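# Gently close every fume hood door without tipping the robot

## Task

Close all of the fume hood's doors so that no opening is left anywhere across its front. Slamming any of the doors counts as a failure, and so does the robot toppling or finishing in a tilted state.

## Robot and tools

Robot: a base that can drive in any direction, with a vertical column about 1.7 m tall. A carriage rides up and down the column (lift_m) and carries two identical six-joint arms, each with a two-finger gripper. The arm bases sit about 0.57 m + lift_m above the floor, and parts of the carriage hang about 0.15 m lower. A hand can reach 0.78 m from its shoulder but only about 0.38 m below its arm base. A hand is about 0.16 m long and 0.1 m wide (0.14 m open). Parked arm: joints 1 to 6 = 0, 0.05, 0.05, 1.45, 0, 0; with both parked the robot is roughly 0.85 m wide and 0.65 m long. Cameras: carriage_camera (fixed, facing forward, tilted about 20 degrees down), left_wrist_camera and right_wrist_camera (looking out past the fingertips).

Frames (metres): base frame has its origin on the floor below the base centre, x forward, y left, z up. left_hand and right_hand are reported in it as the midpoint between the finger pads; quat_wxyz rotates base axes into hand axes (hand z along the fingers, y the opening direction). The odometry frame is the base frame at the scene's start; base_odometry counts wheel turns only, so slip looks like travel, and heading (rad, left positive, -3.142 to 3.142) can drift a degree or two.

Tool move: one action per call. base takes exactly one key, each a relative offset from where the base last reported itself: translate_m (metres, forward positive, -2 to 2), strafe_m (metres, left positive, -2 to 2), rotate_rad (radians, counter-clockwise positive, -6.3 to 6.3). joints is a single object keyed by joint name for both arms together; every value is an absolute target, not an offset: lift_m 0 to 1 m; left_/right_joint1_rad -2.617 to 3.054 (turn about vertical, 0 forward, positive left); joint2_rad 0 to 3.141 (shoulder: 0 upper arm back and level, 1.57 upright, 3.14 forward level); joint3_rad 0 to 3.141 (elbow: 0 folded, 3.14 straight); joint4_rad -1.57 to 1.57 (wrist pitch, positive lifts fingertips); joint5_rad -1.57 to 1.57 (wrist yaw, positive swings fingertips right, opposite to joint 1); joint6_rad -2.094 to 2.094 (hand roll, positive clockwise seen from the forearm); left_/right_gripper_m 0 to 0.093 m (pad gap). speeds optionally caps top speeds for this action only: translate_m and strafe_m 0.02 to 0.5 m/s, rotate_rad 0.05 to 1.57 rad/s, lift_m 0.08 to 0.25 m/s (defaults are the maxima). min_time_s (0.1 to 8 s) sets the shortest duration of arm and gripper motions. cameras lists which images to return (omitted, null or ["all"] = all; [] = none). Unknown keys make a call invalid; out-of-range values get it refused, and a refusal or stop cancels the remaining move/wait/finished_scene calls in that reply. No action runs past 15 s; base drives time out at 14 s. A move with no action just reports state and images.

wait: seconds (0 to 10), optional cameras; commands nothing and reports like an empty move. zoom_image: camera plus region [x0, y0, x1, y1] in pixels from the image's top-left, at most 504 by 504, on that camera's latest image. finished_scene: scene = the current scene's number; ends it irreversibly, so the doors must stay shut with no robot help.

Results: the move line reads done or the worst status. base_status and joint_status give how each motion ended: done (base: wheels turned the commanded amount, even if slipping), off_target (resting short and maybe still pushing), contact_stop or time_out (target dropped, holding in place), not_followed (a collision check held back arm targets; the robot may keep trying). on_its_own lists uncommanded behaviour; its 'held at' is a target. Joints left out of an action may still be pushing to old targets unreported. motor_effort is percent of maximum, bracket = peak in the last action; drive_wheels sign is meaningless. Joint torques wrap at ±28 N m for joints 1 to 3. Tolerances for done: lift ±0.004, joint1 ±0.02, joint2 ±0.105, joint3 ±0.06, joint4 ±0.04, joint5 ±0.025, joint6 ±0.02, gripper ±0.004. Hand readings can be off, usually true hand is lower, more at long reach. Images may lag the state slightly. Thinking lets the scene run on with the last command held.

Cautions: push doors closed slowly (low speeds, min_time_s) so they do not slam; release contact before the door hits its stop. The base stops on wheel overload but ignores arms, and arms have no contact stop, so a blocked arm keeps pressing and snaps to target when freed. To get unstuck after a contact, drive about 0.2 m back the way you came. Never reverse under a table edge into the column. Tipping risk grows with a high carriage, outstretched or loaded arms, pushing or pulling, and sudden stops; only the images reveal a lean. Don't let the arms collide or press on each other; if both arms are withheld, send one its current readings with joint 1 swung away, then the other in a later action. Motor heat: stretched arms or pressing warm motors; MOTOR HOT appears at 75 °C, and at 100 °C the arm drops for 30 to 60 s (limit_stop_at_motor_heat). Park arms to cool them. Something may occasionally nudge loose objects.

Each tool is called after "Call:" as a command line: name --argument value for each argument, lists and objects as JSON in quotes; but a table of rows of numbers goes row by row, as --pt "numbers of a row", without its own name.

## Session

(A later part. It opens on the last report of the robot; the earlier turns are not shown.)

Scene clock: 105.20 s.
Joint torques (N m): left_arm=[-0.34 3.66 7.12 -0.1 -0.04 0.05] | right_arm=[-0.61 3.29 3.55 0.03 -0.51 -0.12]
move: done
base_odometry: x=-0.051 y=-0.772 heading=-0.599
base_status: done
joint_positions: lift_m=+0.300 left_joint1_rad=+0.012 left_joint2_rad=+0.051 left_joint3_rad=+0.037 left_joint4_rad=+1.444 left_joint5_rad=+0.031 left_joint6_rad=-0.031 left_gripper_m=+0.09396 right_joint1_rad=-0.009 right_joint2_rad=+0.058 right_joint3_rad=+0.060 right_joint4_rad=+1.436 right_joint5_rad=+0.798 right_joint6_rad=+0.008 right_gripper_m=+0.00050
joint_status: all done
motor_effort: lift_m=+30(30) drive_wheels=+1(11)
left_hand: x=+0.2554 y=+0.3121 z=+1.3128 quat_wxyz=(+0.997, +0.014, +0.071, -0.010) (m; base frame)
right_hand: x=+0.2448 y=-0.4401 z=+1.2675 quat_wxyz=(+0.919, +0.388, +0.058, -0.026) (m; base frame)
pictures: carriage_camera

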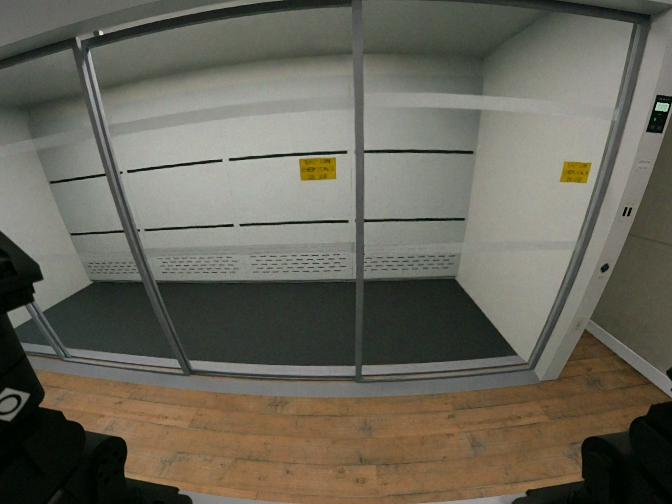

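Call:
zoom_image --camera "carriage_camera" --region '[500, 300, 600, 400]'

Call:
zoom_image --camera "carriage_camera" --region '[600, 10, 672, 90]'

Call:
move --base '{"strafe_m": 1.6}' --cameras '["carriage_camera"]'

Call:
zoom_image --camera "carriage_camera" --region '[200, 0, 350, 120]'

Scaled by 5.040 from the camera's 672x504 image, which has a finer 960x720 frame.

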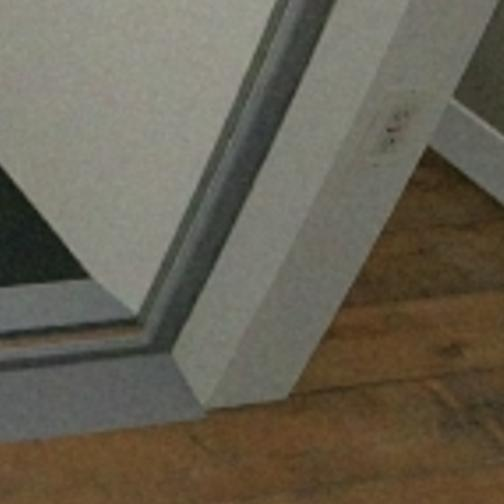

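Scaled by 6.300 from the camera's 672x504 image, which has a finer 960x720 frame.

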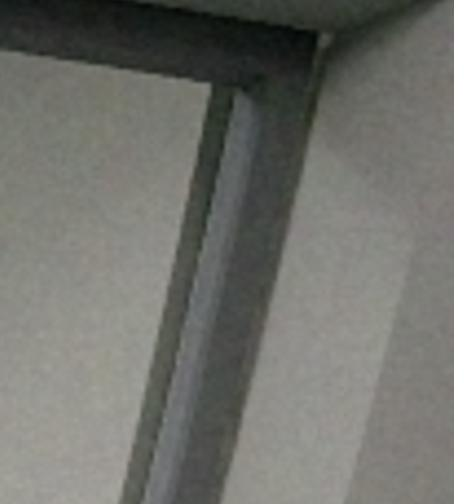

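Scene clock: 110.87 s.
Joint torques (N m): left_arm=[-0.09 3.62 6.89 -0.04 -0.08 0.02] | right_arm=[-0.69 3.36 3.56 -0.06 -0.5 -0.15]
move: done
base_odometry: x=+0.851 y=+0.549 heading=-0.599
base_status: done
joint_positions: lift_m=+0.300 left_joint1_rad=+0.013 left_joint2_rad=+0.051 left_joint3_rad=+0.037 left_joint4_rad=+1.444 left_joint5_rad=+0.031 left_joint6_rad=-0.031 left_gripper_m=+0.09396 right_joint1_rad=-0.009 right_joint2_rad=+0.057 right_joint3_rad=+0.060 right_joint4_rad=+1.442 right_joint5_rad=+0.798 right_joint6_rad=+0.008 right_gripper_m=+0.00050
motor_effort: lift_m=+29(30) drive_wheels=-2(14)
left_hand: x=+0.2554 y=+0.3121 z=+1.3128 quat_wxyz=(+0.997, +0.014, +0.071, -0.010) (m; base frame)
right_hand: x=+0.2434 y=-0.4401 z=+1.2676 quat_wxyz=(+0.920, +0.388, +0.055, -0.025) (m; base frame)
pictures: carriage_camera

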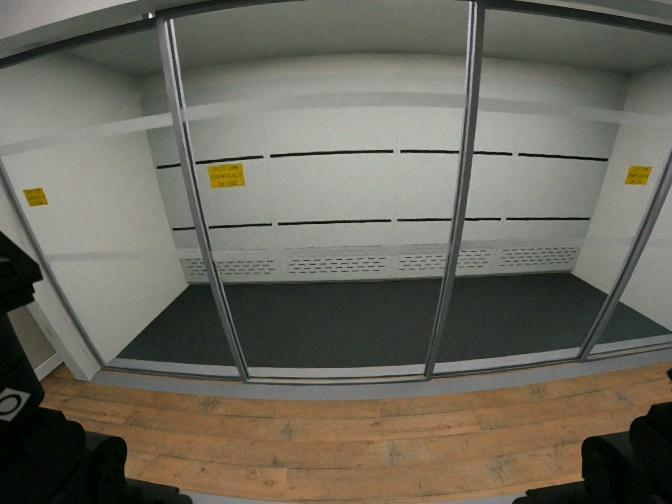

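Scaled by 3.360 from the camera's 672x504 image, which has a finer 960x720 frame.

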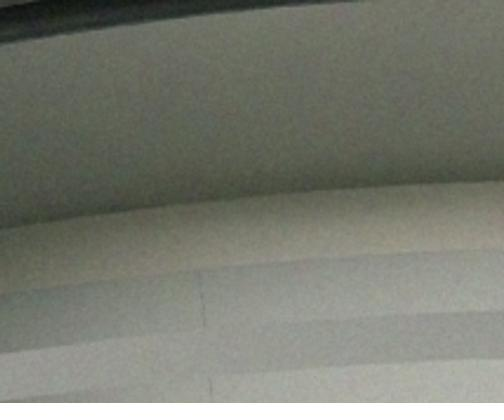

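Call:
zoom_image --camera "carriage_camera" --region '[0, 140, 130, 390]'

Call:
zoom_image --camera "carriage_camera" --region '[190, 300, 290, 400]'

Call:
zoom_image --camera "carriage_camera" --region '[390, 300, 490, 400]'

Call:
zoom_image --camera "carriage_camera" --region '[550, 290, 650, 390]'

Scaled by 2.016 from the camera's 672x504 image, which has a finer 960x720 frame.

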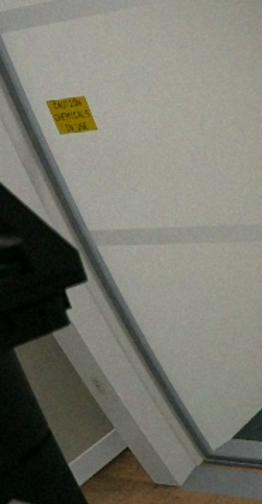

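Scaled by 5.040 from the camera's 672x504 image, which has a finer 960x720 frame.

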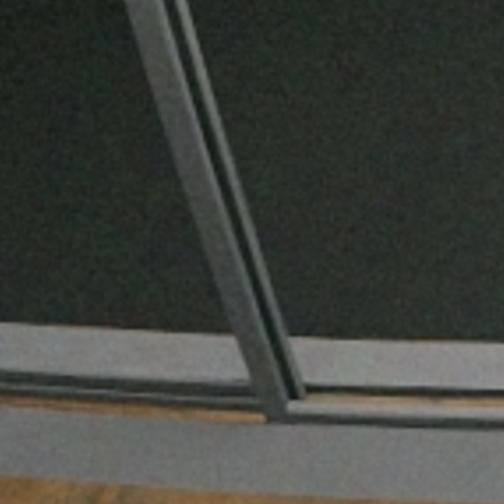

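Scaled by 5.040 from the camera's 672x504 image, which has a finer 960x720 frame.

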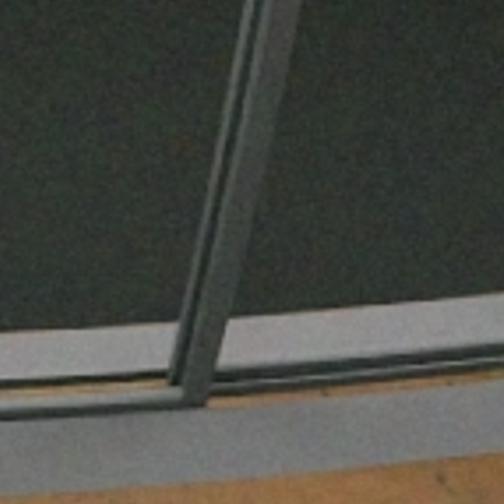

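Scaled by 5.040 from the camera's 672x504 image, which has a finer 960x720 frame.

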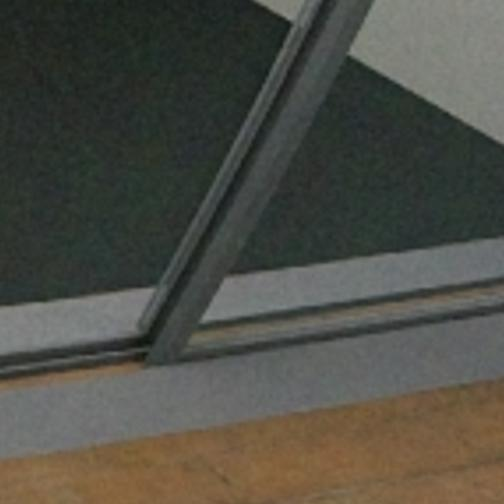

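Call:
finished_scene --scene 1

The scene is finished: the task was done.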